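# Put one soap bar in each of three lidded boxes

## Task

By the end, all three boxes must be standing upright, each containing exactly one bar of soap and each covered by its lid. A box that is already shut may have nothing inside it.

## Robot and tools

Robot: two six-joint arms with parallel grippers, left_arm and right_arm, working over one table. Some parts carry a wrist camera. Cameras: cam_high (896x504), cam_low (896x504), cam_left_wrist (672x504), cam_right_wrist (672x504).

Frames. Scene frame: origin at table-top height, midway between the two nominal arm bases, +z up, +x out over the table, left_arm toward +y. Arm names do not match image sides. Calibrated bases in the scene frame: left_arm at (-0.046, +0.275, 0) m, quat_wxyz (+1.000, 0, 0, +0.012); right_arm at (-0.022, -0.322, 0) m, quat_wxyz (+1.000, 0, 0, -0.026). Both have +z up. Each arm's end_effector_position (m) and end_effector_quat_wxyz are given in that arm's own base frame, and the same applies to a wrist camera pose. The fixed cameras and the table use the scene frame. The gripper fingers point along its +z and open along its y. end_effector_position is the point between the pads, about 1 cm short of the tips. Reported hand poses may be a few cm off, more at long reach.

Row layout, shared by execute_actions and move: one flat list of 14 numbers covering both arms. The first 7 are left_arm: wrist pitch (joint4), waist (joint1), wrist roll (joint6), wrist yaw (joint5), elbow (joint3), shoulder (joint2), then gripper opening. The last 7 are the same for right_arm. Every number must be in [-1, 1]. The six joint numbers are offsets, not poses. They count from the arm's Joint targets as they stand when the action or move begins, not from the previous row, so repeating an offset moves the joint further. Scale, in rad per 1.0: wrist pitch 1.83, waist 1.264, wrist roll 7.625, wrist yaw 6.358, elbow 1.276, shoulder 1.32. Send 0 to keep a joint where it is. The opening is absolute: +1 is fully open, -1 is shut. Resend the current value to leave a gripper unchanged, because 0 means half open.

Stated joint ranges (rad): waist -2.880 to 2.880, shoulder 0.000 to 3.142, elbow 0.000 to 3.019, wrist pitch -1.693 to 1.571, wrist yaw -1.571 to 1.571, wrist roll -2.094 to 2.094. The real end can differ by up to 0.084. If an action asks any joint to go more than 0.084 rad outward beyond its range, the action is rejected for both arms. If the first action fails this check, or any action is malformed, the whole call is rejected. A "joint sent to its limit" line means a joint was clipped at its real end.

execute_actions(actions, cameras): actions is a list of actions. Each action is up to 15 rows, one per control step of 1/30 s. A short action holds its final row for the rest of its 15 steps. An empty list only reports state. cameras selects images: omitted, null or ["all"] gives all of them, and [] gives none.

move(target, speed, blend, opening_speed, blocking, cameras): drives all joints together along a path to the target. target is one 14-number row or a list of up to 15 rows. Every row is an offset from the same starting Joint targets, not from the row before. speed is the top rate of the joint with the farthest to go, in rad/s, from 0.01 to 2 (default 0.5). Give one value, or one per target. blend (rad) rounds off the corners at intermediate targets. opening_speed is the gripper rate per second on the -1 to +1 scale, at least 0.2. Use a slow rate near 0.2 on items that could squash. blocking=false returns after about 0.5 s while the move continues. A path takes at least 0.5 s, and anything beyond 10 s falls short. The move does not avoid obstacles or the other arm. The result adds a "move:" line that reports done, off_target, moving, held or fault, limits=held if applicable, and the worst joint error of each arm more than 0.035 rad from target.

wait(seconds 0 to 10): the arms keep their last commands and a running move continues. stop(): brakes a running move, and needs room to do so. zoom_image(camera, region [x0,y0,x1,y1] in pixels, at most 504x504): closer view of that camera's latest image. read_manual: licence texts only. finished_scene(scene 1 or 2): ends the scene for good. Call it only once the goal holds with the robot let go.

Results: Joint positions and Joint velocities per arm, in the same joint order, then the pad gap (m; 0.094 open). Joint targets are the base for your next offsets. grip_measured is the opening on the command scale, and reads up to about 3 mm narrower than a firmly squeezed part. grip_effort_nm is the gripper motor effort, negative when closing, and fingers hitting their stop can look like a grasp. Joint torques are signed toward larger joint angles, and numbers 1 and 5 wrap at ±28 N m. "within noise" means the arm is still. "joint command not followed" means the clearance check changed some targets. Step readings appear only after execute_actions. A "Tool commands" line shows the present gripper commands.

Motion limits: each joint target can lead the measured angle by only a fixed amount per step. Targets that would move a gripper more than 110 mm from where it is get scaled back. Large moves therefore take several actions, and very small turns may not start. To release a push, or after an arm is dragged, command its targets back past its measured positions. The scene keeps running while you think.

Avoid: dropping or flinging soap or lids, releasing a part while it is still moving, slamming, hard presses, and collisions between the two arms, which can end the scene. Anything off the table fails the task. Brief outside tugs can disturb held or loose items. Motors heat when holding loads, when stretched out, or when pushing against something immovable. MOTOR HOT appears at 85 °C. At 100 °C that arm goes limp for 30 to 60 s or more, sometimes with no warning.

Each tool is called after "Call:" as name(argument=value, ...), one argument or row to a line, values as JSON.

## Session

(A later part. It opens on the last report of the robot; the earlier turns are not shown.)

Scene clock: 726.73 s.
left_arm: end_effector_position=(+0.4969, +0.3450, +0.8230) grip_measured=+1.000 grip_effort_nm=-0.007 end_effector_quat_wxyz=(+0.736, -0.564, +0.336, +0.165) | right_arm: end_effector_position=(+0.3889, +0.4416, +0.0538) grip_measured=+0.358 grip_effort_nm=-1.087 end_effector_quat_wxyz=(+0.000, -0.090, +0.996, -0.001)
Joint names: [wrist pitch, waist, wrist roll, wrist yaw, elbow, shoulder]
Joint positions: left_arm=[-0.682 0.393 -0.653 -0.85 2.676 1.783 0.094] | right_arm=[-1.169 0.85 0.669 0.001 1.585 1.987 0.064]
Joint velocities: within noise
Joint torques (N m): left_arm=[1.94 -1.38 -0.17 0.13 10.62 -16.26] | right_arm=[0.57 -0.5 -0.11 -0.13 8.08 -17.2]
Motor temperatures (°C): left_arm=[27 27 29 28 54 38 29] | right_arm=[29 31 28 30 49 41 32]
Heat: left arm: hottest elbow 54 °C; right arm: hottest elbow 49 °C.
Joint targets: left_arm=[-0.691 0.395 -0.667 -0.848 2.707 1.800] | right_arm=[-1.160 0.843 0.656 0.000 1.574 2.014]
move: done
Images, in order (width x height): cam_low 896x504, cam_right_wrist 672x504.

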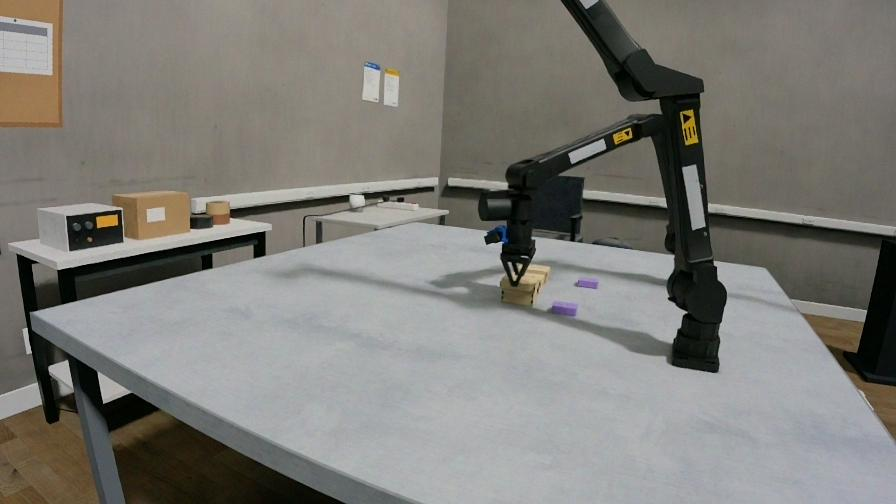

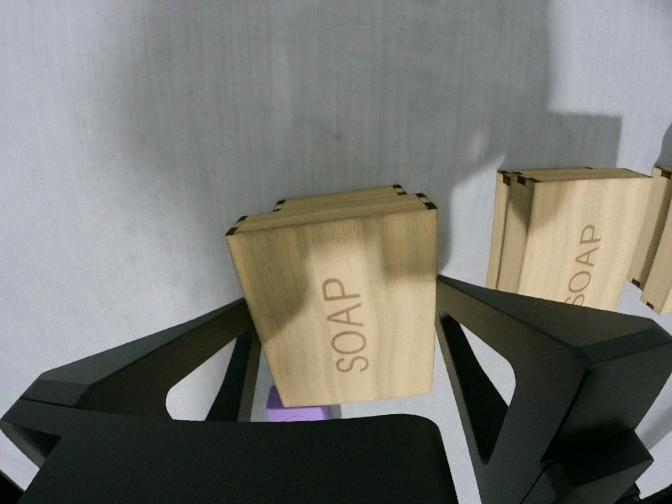

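Call:
move(
  target=[
    [0,0,0,0,0,0,1,0.003,0,0,0,-0.003,0.003,0.33],
    [0,0,0,0,0,0,1,0.003,0,0,0,-0.003,0.003,0.5],
  ],
  speed=0.05,
  opening_speed=0.2,
  cameras=["cam_right_wrist","cam_low"],
)

Call:
zoom_image(
  camera="cam_low",
  region=[480, 250, 560, 320],
)

Call:
zoom_image(
  camera="cam_right_wrist",
  region=[200, 120, 480, 420],
)

Scene clock: 740.97 s.
left_arm: end_effector_position=(+0.4969, +0.3450, +0.8230) grip_measured=+1.000 grip_effort_nm=-0.017 end_effector_quat_wxyz=(+0.736, -0.564, +0.336, +0.165) | right_arm: end_effector_position=(+0.3896, +0.4424, +0.0530) grip_measured=+0.497 grip_effort_nm=0.046 end_effector_quat_wxyz=(+0.001, -0.090, +0.996, +0.001)
Joint names: [wrist pitch, waist, wrist roll, wrist yaw, elbow, shoulder]
Joint positions: left_arm=[-0.682 0.393 -0.653 -0.85 2.676 1.783 0.094] | right_arm=[-1.164 0.85 0.669 0.001 1.585 1.989 0.07]
Joint velocities: within noise
Joint torques (N m): left_arm=[1.94 -1.38 -0.17 0.13 10.61 -16.26] | right_arm=[0.73 -0.56 -0.11 -0.14 7.76 -17.03]
Motor temperatures (°C): left_arm=[27 27 29 28 54 38 29] | right_arm=[29 31 28 30 49 40 32]
Heat: left arm: hottest elbow 54 °C; right arm: hottest elbow 49 °C.
Joint targets: left_arm=[-0.691 0.395 -0.667 -0.848 2.707 1.800] | right_arm=[-1.154 0.843 0.656 0.000 1.571 2.018]
move: done
Images, in order (width x height): cam_low 896x504, cam_right_wrist 672x504.

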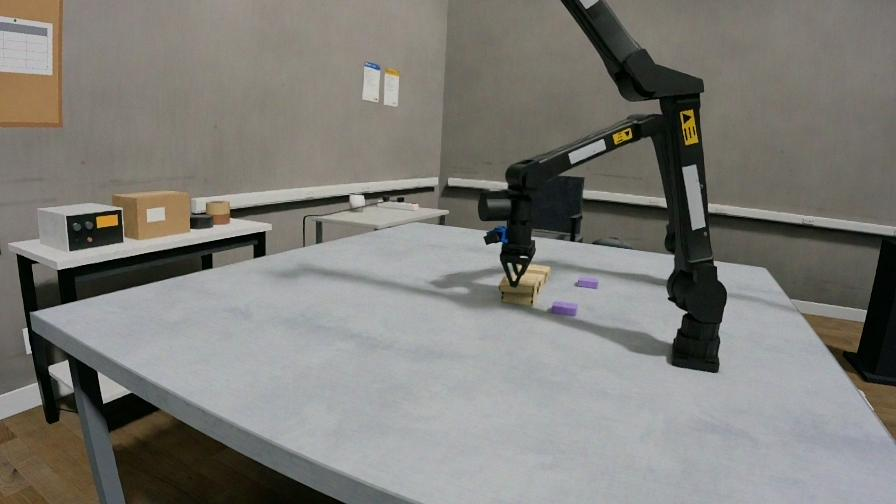

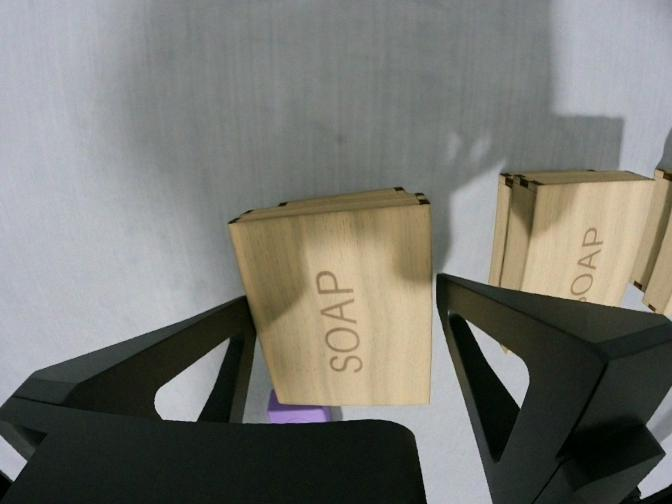

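Scaled by 6.300 from the camera's 896x504 image, which has a finer 1280x720 frame.

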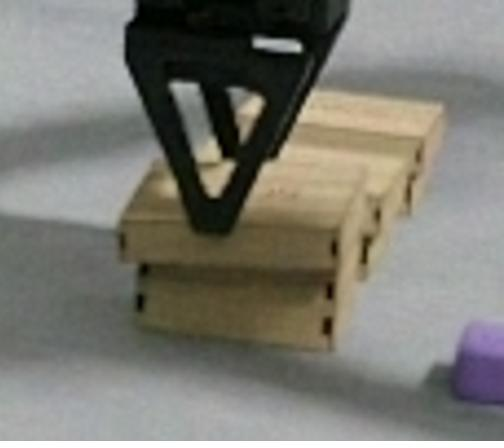

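Scaled by 1.680 from the camera's 672x504 image, which has a finer 960x720 frame.

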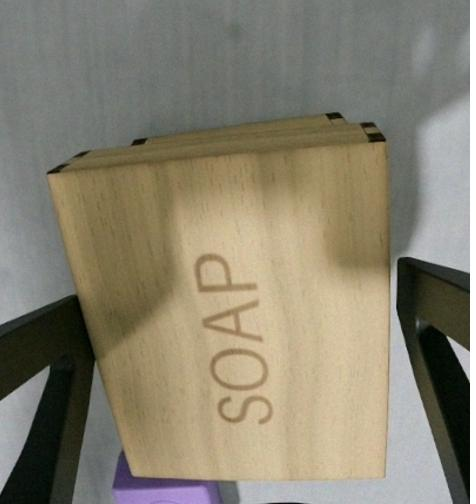

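Call:
move(
  target=[
    [0,0,0,0,0,0,1,0,0,0,0,0,0,0.33],
    [0,0,0,0,0,0,1,-0.0146,0.013,0,0,0,-0.039,0.33],
  ],
  speed=0.05,
  opening_speed=0.2,
  cameras=["cam_right_wrist","cam_low"],
)

Call:
zoom_image(
  camera="cam_low",
  region=[480, 250, 560, 320],
)

Call:
zoom_image(
  camera="cam_right_wrist",
  region=[200, 120, 480, 420],
)

Scene clock: 766.27 s.
left_arm: end_effector_position=(+0.4969, +0.3450, +0.8230) grip_measured=+1.000 grip_effort_nm=-0.012 end_effector_quat_wxyz=(+0.736, -0.564, +0.336, +0.165) | right_arm: end_effector_position=(+0.3869, +0.4421, +0.0553) grip_measured=+0.348 grip_effort_nm=-1.072 end_effector_quat_wxyz=(-0.001, -0.092, +0.996, -0.001)
Joint names: [wrist pitch, waist, wrist roll, wrist yaw, elbow, shoulder]
Joint positions: left_arm=[-0.682 0.393 -0.653 -0.85 2.676 1.783 0.094] | right_arm=[-1.173 0.853 0.669 0.001 1.585 1.985 0.063]
Joint velocities: within noise
Joint torques (N m): left_arm=[1.92 -1.38 -0.17 0.14 10.61 -16.26] | right_arm=[0.05 0.67 -0.11 -0.14 7.77 -20.54]
Motor temperatures (°C): left_arm=[27 27 29 28 54 38 29] | right_arm=[29 31 28 30 49 39 31]
Heat: left arm: hottest elbow 54 °C; right arm: hottest elbow 49 °C.
Joint targets: left_arm=[-0.691 0.395 -0.667 -0.848 2.707 1.800] | right_arm=[-1.181 0.859 0.656 0.000 1.571 1.966]
move: done
Images, in order (width x height): cam_low 896x504, cam_right_wrist 672x504.

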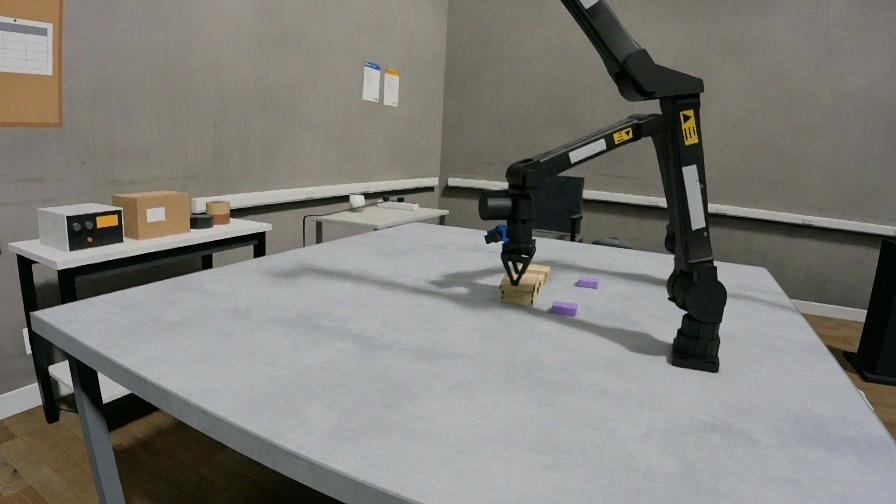

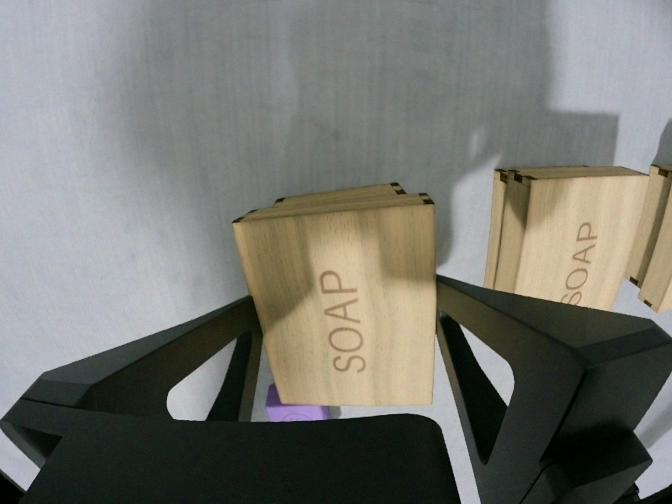

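Scaled by 6.300 from the camera's 896x504 image, which has a finer 1280x720 frame.

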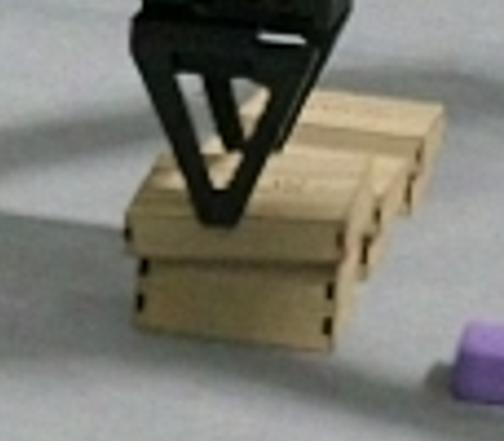

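Scaled by 1.680 from the camera's 672x504 image, which has a finer 960x720 frame.

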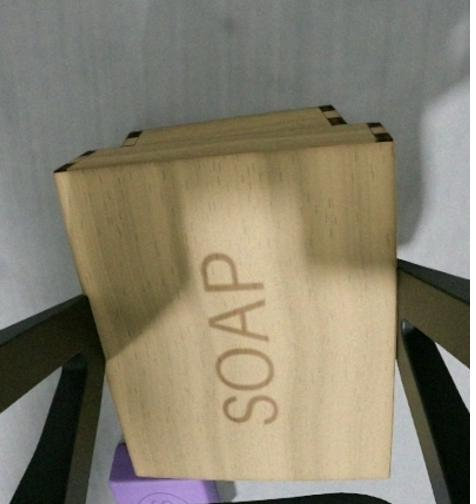

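Call:
move(
  target=[0,0,0,0,0,0,1,0.011,0,-0.0042,0,-0.007,0,0.33],
  speed=0.05,
  cameras=["cam_low","cam_right_wrist"],
)

Call:
zoom_image(
  camera="cam_low",
  region=[480, 250, 560, 320],
)

Call:
zoom_image(
  camera="cam_right_wrist",
  region=[200, 120, 480, 420],
)

Scene clock: 826.70 s.
left_arm: end_effector_position=(+0.4969, +0.3450, +0.8230) grip_measured=+1.000 grip_effort_nm=-0.017 end_effector_quat_wxyz=(+0.736, -0.564, +0.336, +0.165) | right_arm: end_effector_position=(+0.3851, +0.4400, +0.0522) grip_measured=+0.348 grip_effort_nm=-1.072 end_effector_quat_wxyz=(-0.002, -0.107, +0.994, -0.003)
Joint names: [wrist pitch, waist, wrist roll, wrist yaw, elbow, shoulder]
Joint positions: left_arm=[-0.682 0.393 -0.653 -0.85 2.676 1.783 0.094] | right_arm=[-1.168 0.853 0.639 0.001 1.574 1.984 0.063]
Joint velocities: within noise
Joint torques (N m): left_arm=[1.94 -1.38 -0.17 0.13 10.59 -16.21] | right_arm=[0.58 0.67 -0.08 -0.14 7.88 -20.48]
Motor temperatures (°C): left_arm=[27 27 29 28 54 38 29] | right_arm=[29 31 28 30 48 42 32]
Heat: left arm: hottest elbow 54 °C; right arm: hottest elbow 48 °C.
Joint targets: left_arm=[-0.691 0.395 -0.667 -0.848 2.707 1.800] | right_arm=[-1.161 0.859 0.624 0.000 1.562 1.966]
move: done
Images, in order (width x height): cam_low 896x504, cam_right_wrist 672x504.

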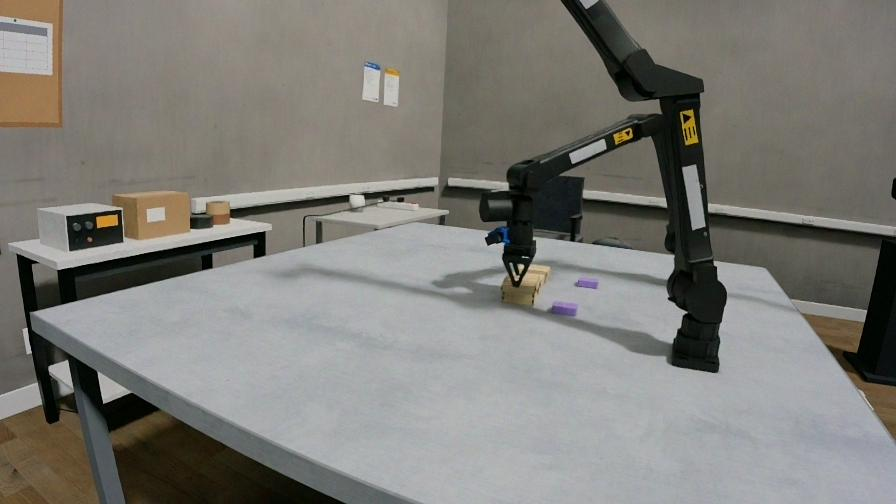

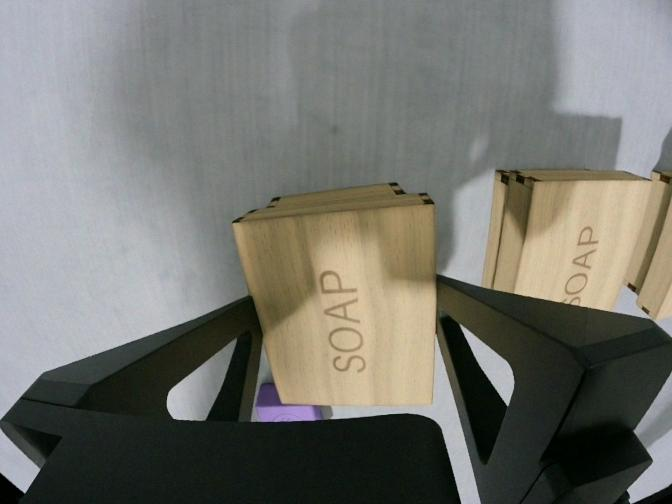

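Scaled by 6.300 from the camera's 896x504 image, which has a finer 1280x720 frame.

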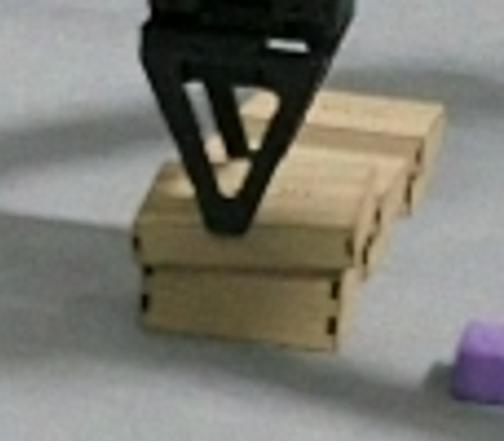

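Scaled by 1.680 from the camera's 672x504 image, which has a finer 960x720 frame.

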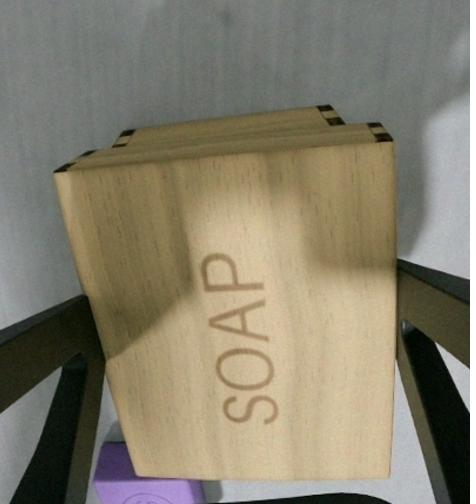

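Call:
move(
  target=[0,0,0,0,0,0,1,0,0,0,0,0,0,0.5],
  opening_speed=0.2,
  cameras=["cam_low","cam_right_wrist"],
)

Call:
zoom_image(
  camera="cam_low",
  region=[480, 250, 560, 320],
)

Call:
zoom_image(
  camera="cam_right_wrist",
  region=[200, 120, 480, 420],
)

Scene clock: 853.43 s.
left_arm: end_effector_position=(+0.4969, +0.3450, +0.8230) grip_measured=+1.000 grip_effort_nm=-0.012 end_effector_quat_wxyz=(+0.736, -0.564, +0.336, +0.165) | right_arm: end_effector_position=(+0.3850, +0.4399, +0.0521) grip_measured=+0.497 grip_effort_nm=0.046 end_effector_quat_wxyz=(-0.002, -0.107, +0.994, -0.003)
Joint names: [wrist pitch, waist, wrist roll, wrist yaw, elbow, shoulder]
Joint positions: left_arm=[-0.682 0.393 -0.653 -0.85 2.676 1.783 0.094] | right_arm=[-1.168 0.853 0.638 0.001 1.574 1.984 0.07]
Joint velocities: within noise
Joint torques (N m): left_arm=[1.94 -1.38 -0.17 0.13 10.61 -16.26] | right_arm=[0.61 0.67 -0.11 -0.14 7.9 -20.54]
Motor temperatures (°C): left_arm=[27 27 29 28 54 38 29] | right_arm=[29 31 28 30 48 40 32]
Heat: left arm: hottest elbow 54 °C; right arm: hottest elbow 48 °C.
Joint targets: left_arm=[-0.691 0.395 -0.667 -0.848 2.707 1.800] | right_arm=[-1.161 0.859 0.624 0.000 1.562 1.966]
move: done
Images, in order (width x height): cam_low 896x504, cam_right_wrist 672x504.

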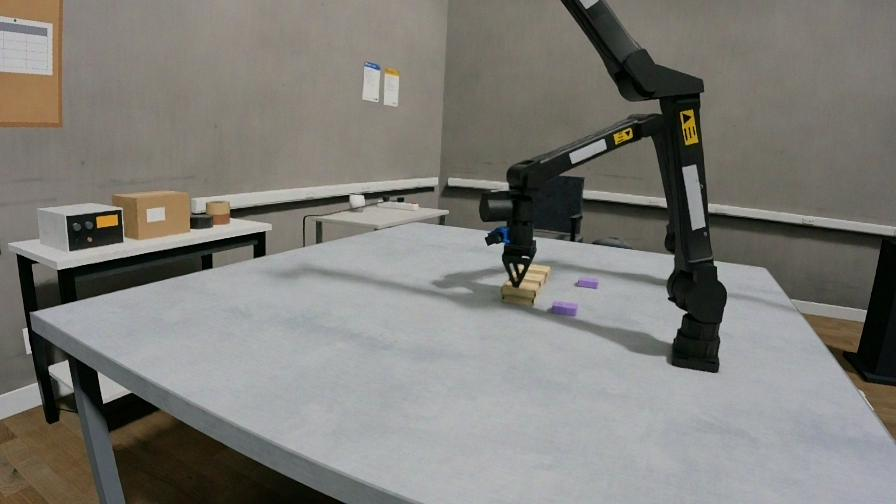

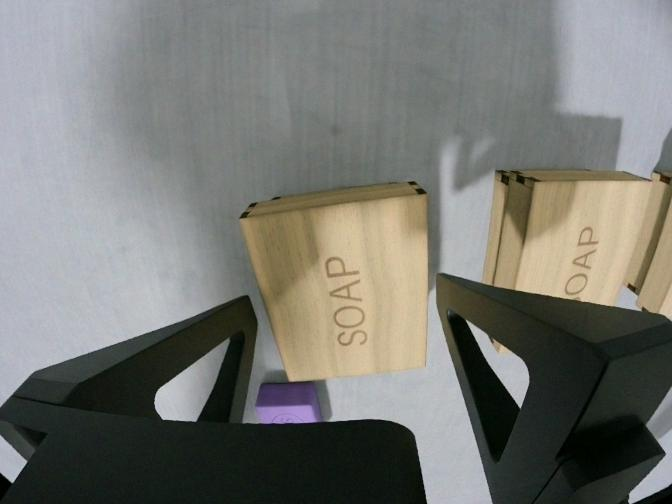

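Scaled by 6.300 from the camera's 896x504 image, which has a finer 1280x720 frame.

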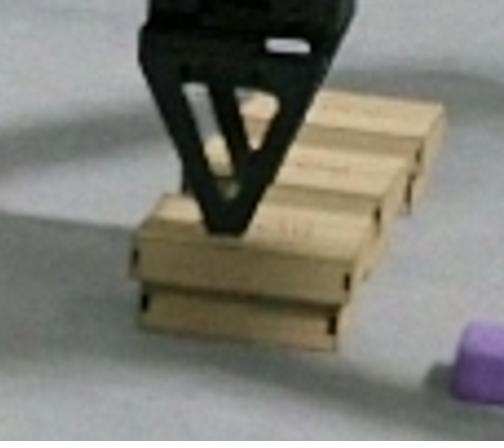

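Scaled by 1.680 from the camera's 672x504 image, which has a finer 960x720 frame.

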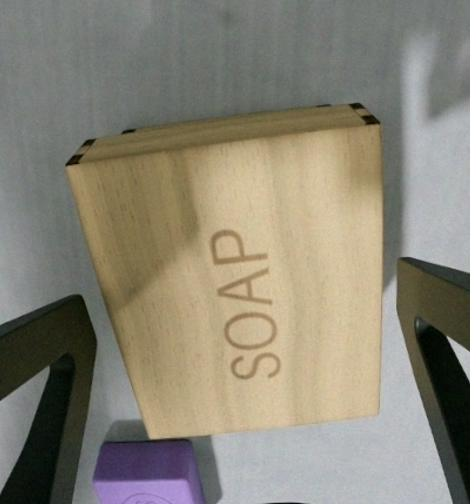

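Call:
move(
  target=[
    [0,0,0,0,0,0,1,0,0,0,0,0.043,-0.009,0.6],
    [0,0,0,0,0,0,1,-0.076,0,0,0,0.108,-0.042,0.6],
    [0,0,0,0,0,0,1,-0.026,-0.134,-0.012,0,-0.12,-0.145,0.6],
  ],
  speed=[0.1,0.2,0.4],
  blend=[0.01,0.05,0],
  opening_speed=0.4,
)

Call:
zoom_image(
  camera="cam_low",
  region=[480, 250, 560, 320],
)

Call:
zoom_image(
  camera="cam_right_wrist",
  region=[150, 60, 550, 420],
)

Scene clock: 880.47 s.
left_arm: end_effector_position=(+0.4969, +0.3450, +0.8230) grip_measured=+1.000 grip_effort_nm=-0.017 end_effector_quat_wxyz=(+0.736, -0.564, +0.336, +0.165) | right_arm: end_effector_position=(+0.4028, +0.3327, +0.1012) grip_measured=+0.598 grip_effort_nm=0.051 end_effector_quat_wxyz=(-0.007, -0.072, +0.997, -0.005)
Joint names: [wrist pitch, waist, wrist roll, wrist yaw, elbow, shoulder]
Joint positions: left_arm=[-0.682 0.393 -0.653 -0.85 2.676 1.783 0.094] | right_arm=[-1.217 0.692 0.547 0.001 1.42 1.79 0.075]
Joint velocities: within noise
Joint torques (N m): left_arm=[1.95 -1.44 -0.17 0.14 10.61 -16.26] | right_arm=[0.65 -0.03 -0.09 -0.14 8.14 -17.73]
Motor temperatures (°C): left_arm=[27 27 29 28 54 38 29] | right_arm=[29 31 28 30 48 40 31]
Heat: left arm: hottest elbow 54 °C; right arm: hottest elbow 48 °C.
Joint targets: left_arm=[-0.691 0.395 -0.667 -0.848 2.707 1.800] | right_arm=[-1.209 0.690 0.533 0.000 1.409 1.775]
move: done

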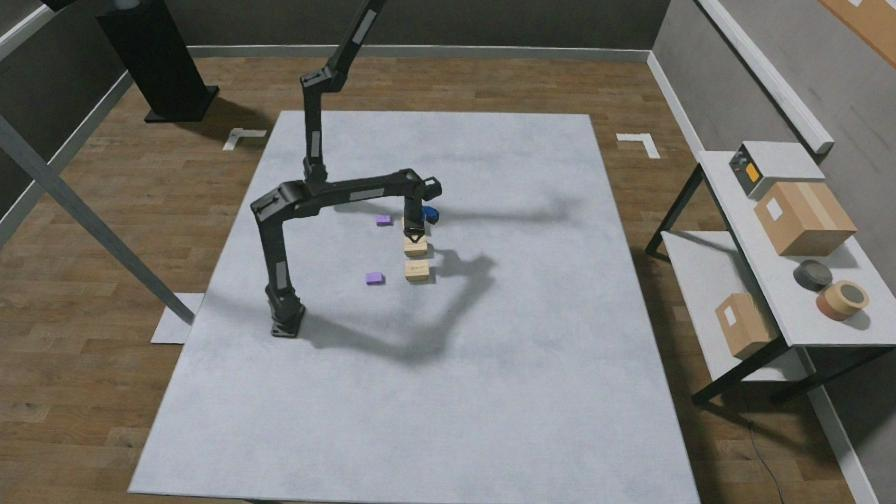

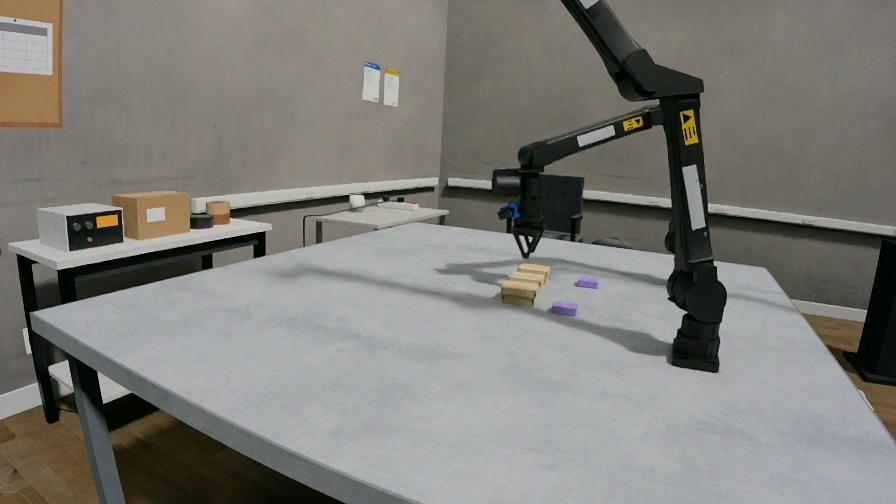

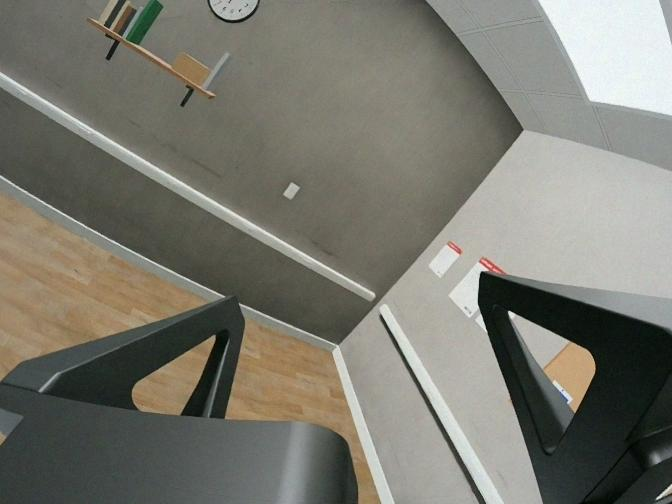

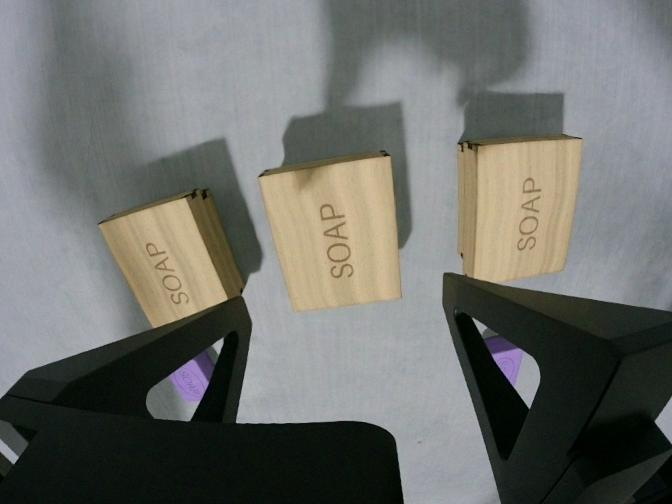

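Scaled by 6.300 from the camera's 896x504 image, which has a finer 1280x720 frame.

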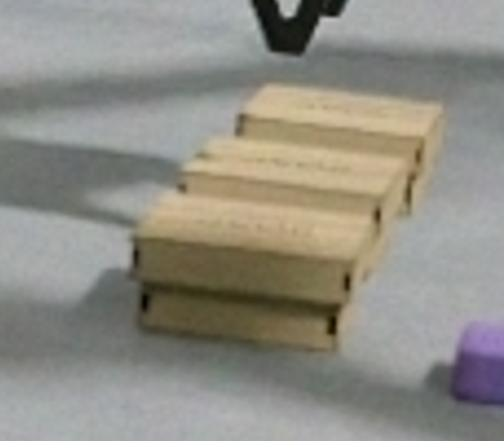

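Scaled by 1.260 from the camera's 672x504 image, which has a finer 960x720 frame.

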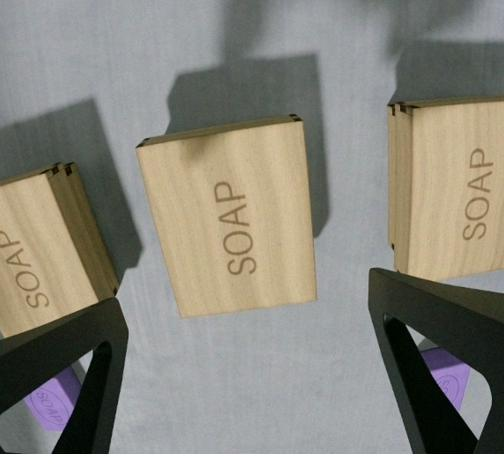

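Call:
move(
  target=[
    [0,0,0,0,0,0,1,0.009,0.0095,-0.003,0,0,0.02,0.62],
    [0,0,0,0,0,0,1,0.0844,0.0095,-0.003,0,-0.0572,0.0742,0.62],
  ],
  speed=0.1,
  blend=[0.01,0],
  cameras=["cam_low","cam_right_wrist"],
)

Call:
zoom_image(
  camera="cam_low",
  region=[480, 250, 560, 320],
)

Scene clock: 928.20 s.
left_arm: end_effector_position=(+0.4969, +0.3450, +0.8230) grip_measured=+1.000 grip_effort_nm=-0.007 end_effector_quat_wxyz=(+0.736, -0.564, +0.336, +0.165) | right_arm: end_effector_position=(+0.4051, +0.3369, +0.0459) grip_measured=+0.618 grip_effort_nm=0.056 end_effector_quat_wxyz=(+0.002, -0.086, +0.996, +0.001)
Joint names: [wrist pitch, waist, wrist roll, wrist yaw, elbow, shoulder]
Joint positions: left_arm=[-0.682 0.393 -0.653 -0.85 2.676 1.783 0.094] | right_arm=[-1.063 0.695 0.523 0.001 1.346 1.849 0.076]
Joint velocities: within noise
Joint torques (N m): left_arm=[1.94 -1.44 -0.17 0.14 10.61 -16.21] | right_arm=[0.68 0.73 -0.11 -0.14 7.66 -15.56]
Motor temperatures (°C): left_arm=[27 27 29 28 54 38 29] | right_arm=[29 31 28 30 48 42 31]
Heat: left arm: hottest elbow 54 °C; right arm: hottest elbow 48 °C.
Joint targets: left_arm=[-0.691 0.395 -0.667 -0.848 2.707 1.800] | right_arm=[-1.054 0.702 0.510 0.000 1.336 1.873]
move: done; blend cut to 0 rad at target 1
Images, in order (width x height): cam_low 896x504, cam_right_wrist 672x504.

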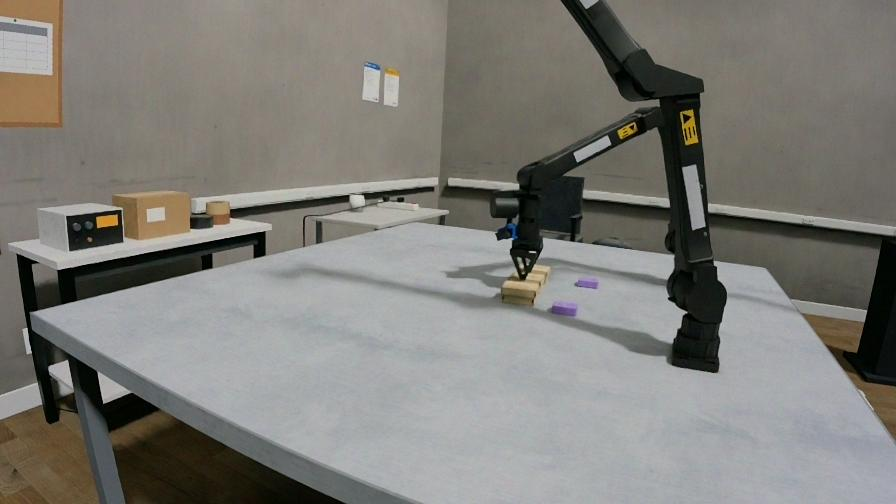

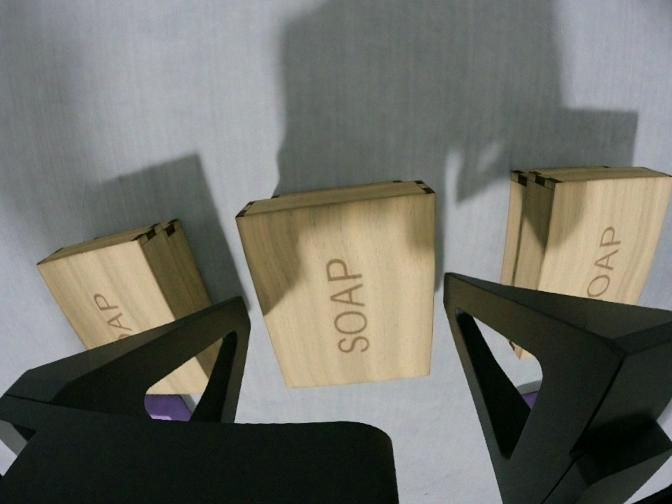

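Scaled by 6.300 from the camera's 896x504 image, which has a finer 1280x720 frame.

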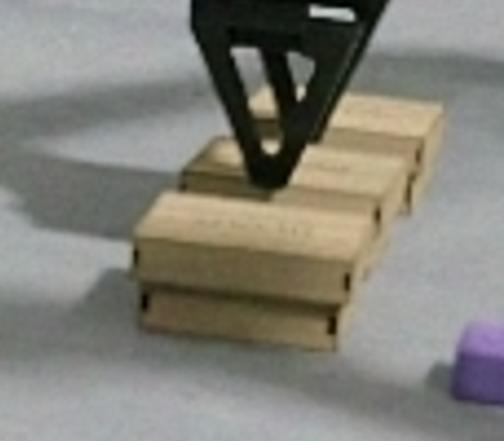

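Call:
move(
  target=[
    [0,0,0,0,0,0,1,0.009,0,0,0,-0.0145,0,0.62],
    [0,0,0,0,0,0,1,0.009,0,0,0,-0.0145,0,0.35],
  ],
  speed=0.05,
  opening_speed=0.2,
  cameras=["cam_low","cam_right_wrist"],
)

Call:
zoom_image(
  camera="cam_low",
  region=[480, 250, 560, 320],
)

Scene clock: 946.37 s.
left_arm: end_effector_position=(+0.4969, +0.3450, +0.8230) grip_measured=+1.000 grip_effort_nm=-0.007 end_effector_quat_wxyz=(+0.736, -0.564, +0.336, +0.165) | right_arm: end_effector_position=(+0.4023, +0.3346, +0.0399) grip_measured=+0.351 grip_effort_nm=-0.486 end_effector_quat_wxyz=(+0.002, -0.086, +0.996, +0.001)
Joint names: [wrist pitch, waist, wrist roll, wrist yaw, elbow, shoulder]
Joint positions: left_arm=[-0.682 0.393 -0.653 -0.85 2.676 1.783 0.094] | right_arm=[-1.046 0.695 0.523 0.001 1.328 1.849 0.063]
Joint velocities: left_arm=[within noise] | right_arm=[0.007 -0.015 -0.007 -0.007 -0.002 -0.015 0.011]
Joint torques (N m): left_arm=[1.94 -1.38 -0.17 0.14 10.61 -16.15] | right_arm=[0.7 0.73 -0.11 -0.14 7.53 -14.86]
Motor temperatures (°C): left_arm=[27 27 29 28 54 38 29] | right_arm=[29 31 28 30 47 41 31]
Heat: left arm: hottest elbow 54 °C; right arm: hottest elbow 47 °C.
Joint targets: left_arm=[-0.691 0.395 -0.667 -0.848 2.707 1.800] | right_arm=[-1.038 0.702 0.510 0.000 1.317 1.873]
move: done
Images, in order (width x height): cam_low 896x504, cam_right_wrist 672x504.

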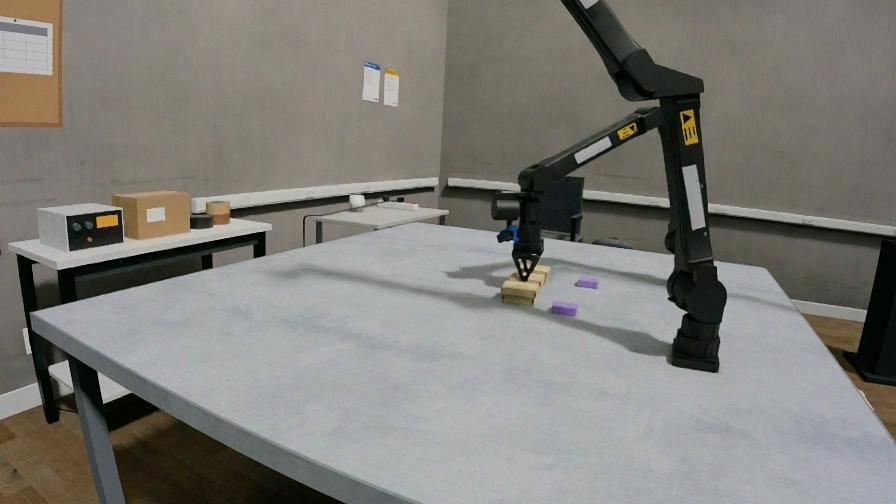

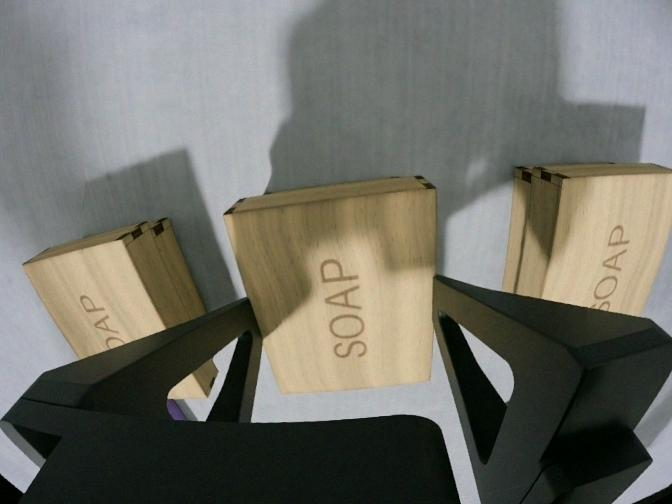

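Scaled by 6.300 from the camera's 896x504 image, which has a finer 1280x720 frame.

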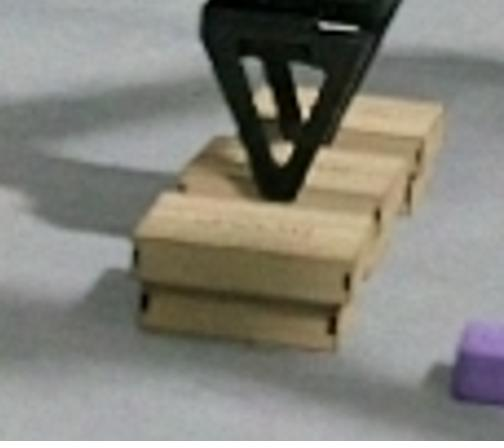

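Call:
move(
  target=[
    [0,0,0,0,0,0,1,0,0,0,0,0,0,0.33],
    [0,0,0,0,0,0,1,-0.008,0,0,0,0.047,-0.0258,0.33],
    [0,0,0,0,0,0,1,-0.0456,0,0,0,0.0759,-0.0538,0.33],
    [0,0,0,0,0,0,1,-0.1314,0,0,0,0.15,-0.101,0.33],
  ],
  speed=[0.05,0.08,0.05,0.15],
  blend=[0,0.01,0.01,0],
)

Call:
zoom_image(
  camera="cam_high",
  region=[390, 190, 440, 250],
)

Call:
zoom_image(
  camera="cam_low",
  region=[480, 240, 560, 320],
)

Scene clock: 971.63 s.
left_arm: end_effector_position=(+0.4969, +0.3450, +0.8230) grip_measured=+1.000 grip_effort_nm=-0.022 end_effector_quat_wxyz=(+0.736, -0.564, +0.336, +0.165) | right_arm: end_effector_position=(+0.4015, +0.3340, +0.1320) grip_measured=+0.335 grip_effort_nm=-0.755 end_effector_quat_wxyz=(+0.001, -0.086, +0.996, +0.000)
Joint names: [wrist pitch, waist, wrist roll, wrist yaw, elbow, shoulder]
Joint positions: left_arm=[-0.682 0.393 -0.653 -0.85 2.676 1.783 0.094] | right_arm=[-1.27 0.695 0.523 0.001 1.453 1.753 0.063]
Joint velocities: within noise
Joint torques (N m): left_arm=[1.95 -1.38 -0.17 0.14 10.61 -16.26] | right_arm=[0.25 0.73 -0.11 -0.15 14 -16.91]
Motor temperatures (°C): left_arm=[27 27 29 28 54 38 29] | right_arm=[29 31 28 30 48 40 31]
Heat: left arm: hottest elbow 54 °C; right arm: hottest elbow 48 °C.
Joint targets: left_arm=[-0.691 0.395 -0.667 -0.848 2.707 1.800] | right_arm=[-1.278 0.702 0.510 0.000 1.508 1.740]
move: off_target (right_arm); right_arm: the elbow is farthest, 0.056 rad from its target

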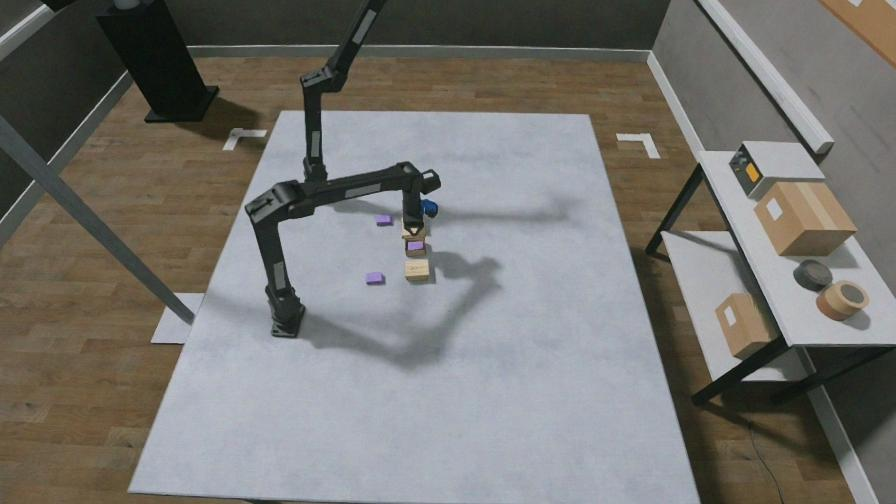

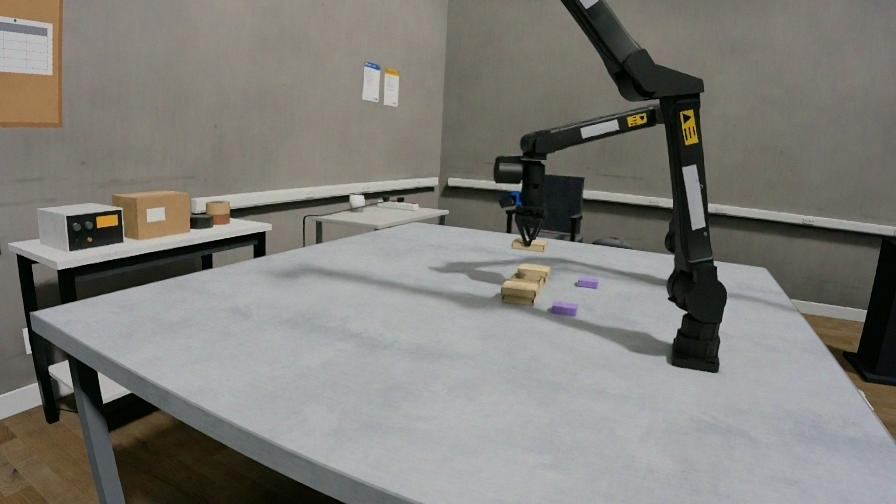

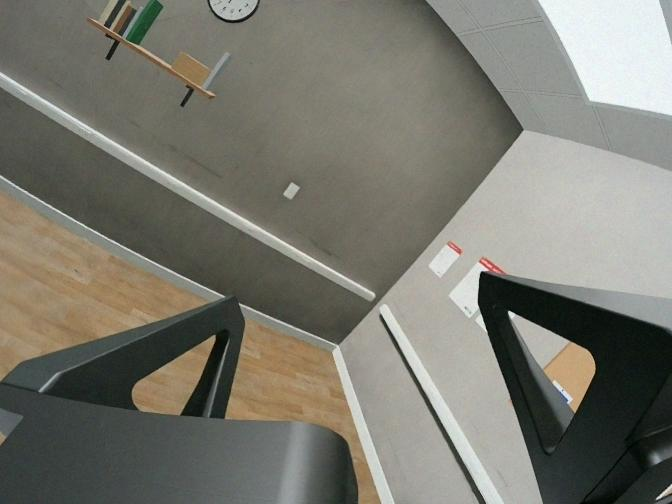

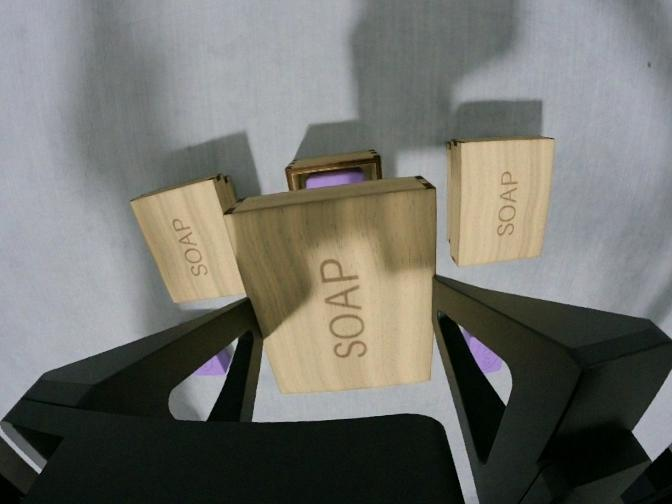

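Scaled by 8.400 from the camera's 896x504 image, which has a finer 1280x720 frame.

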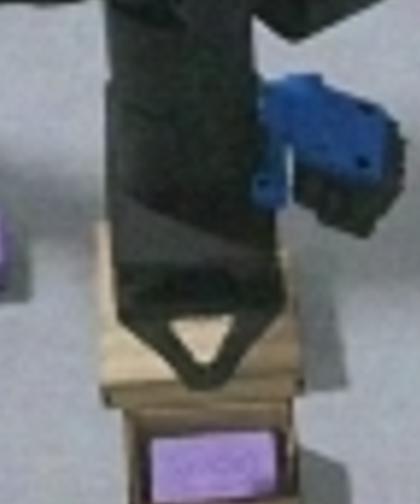

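Scaled by 6.300 from the camera's 896x504 image, which has a finer 1280x720 frame.

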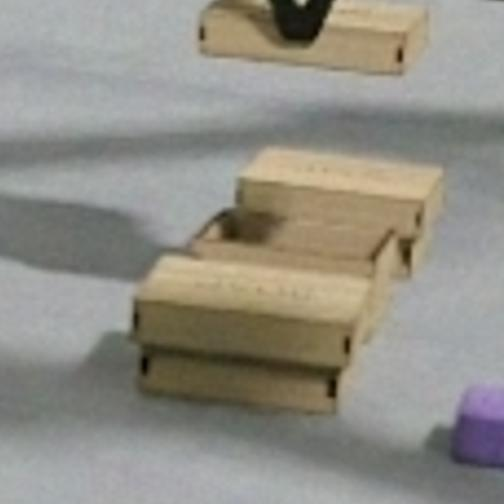

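Call:
move(
  target=[
    [0,0,0,0,0,0,1,0.009,0,0,0,-0.047,0.0227,0.33],
    [0,0,0,0,0,0,1,0.1085,0,0,0,-0.1348,0.0822,0.33],
  ],
  speed=[0.1,0.1],
  blend=[0.01,0],
  cameras=["cam_low","cam_right_wrist"],
)

Call:
zoom_image(
  camera="cam_low",
  region=[480, 240, 560, 320],
)

Call:
zoom_image(
  camera="cam_right_wrist",
  region=[200, 120, 480, 420],
)

Scene clock: 998.23 s.
left_arm: end_effector_position=(+0.4969, +0.3450, +0.8230) grip_measured=+1.000 grip_effort_nm=-0.007 end_effector_quat_wxyz=(+0.736, -0.564, +0.336, +0.165) | right_arm: end_effector_position=(+0.4018, +0.3342, +0.0581) grip_measured=+0.334 grip_effort_nm=-0.877 end_effector_quat_wxyz=(+0.002, -0.086, +0.996, +0.001)
Joint names: [wrist pitch, waist, wrist roll, wrist yaw, elbow, shoulder]
Joint positions: left_arm=[-0.682 0.393 -0.653 -0.85 2.676 1.783 0.094] | right_arm=[-1.089 0.695 0.523 0.001 1.346 1.825 0.063]
Joint velocities: within noise
Joint torques (N m): left_arm=[1.94 -1.38 -0.17 0.14 10.62 -16.26] | right_arm=[0.72 0.67 -0.11 -0.14 7.83 -15.15]
Motor temperatures (°C): left_arm=[27 27 29 28 54 38 29] | right_arm=[29 31 28 30 52 40 31]
Heat: left arm: hottest elbow 54 °C; right arm: hottest elbow 52 °C.
Joint targets: left_arm=[-0.691 0.395 -0.667 -0.848 2.707 1.800] | right_arm=[-1.080 0.702 0.510 0.000 1.336 1.848]
move: done
Images, in order (width x height): cam_low 896x504, cam_right_wrist 672x504.

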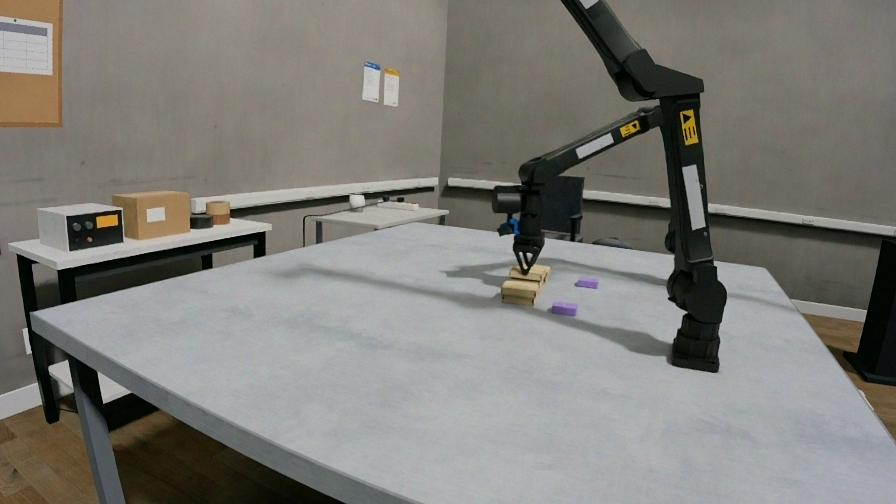

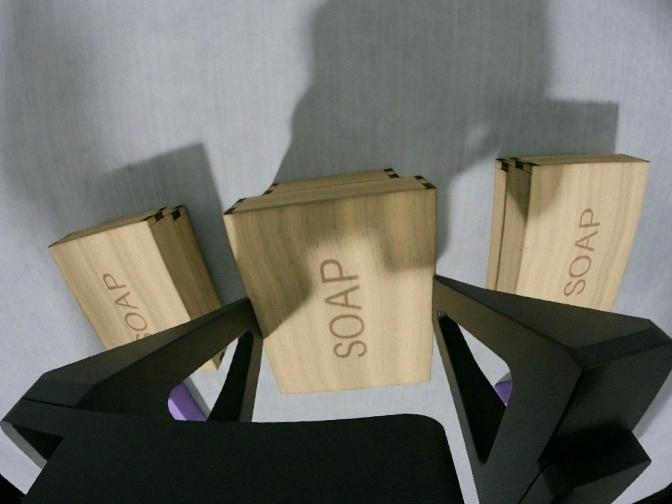

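Scaled by 6.300 from the camera's 896x504 image, which has a finer 1280x720 frame.

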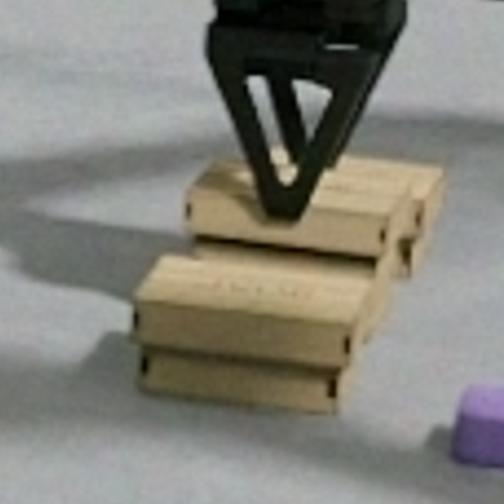

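Scaled by 1.680 from the camera's 672x504 image, which has a finer 960x720 frame.

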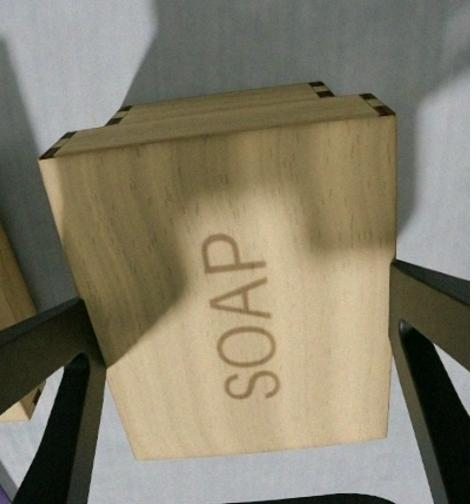

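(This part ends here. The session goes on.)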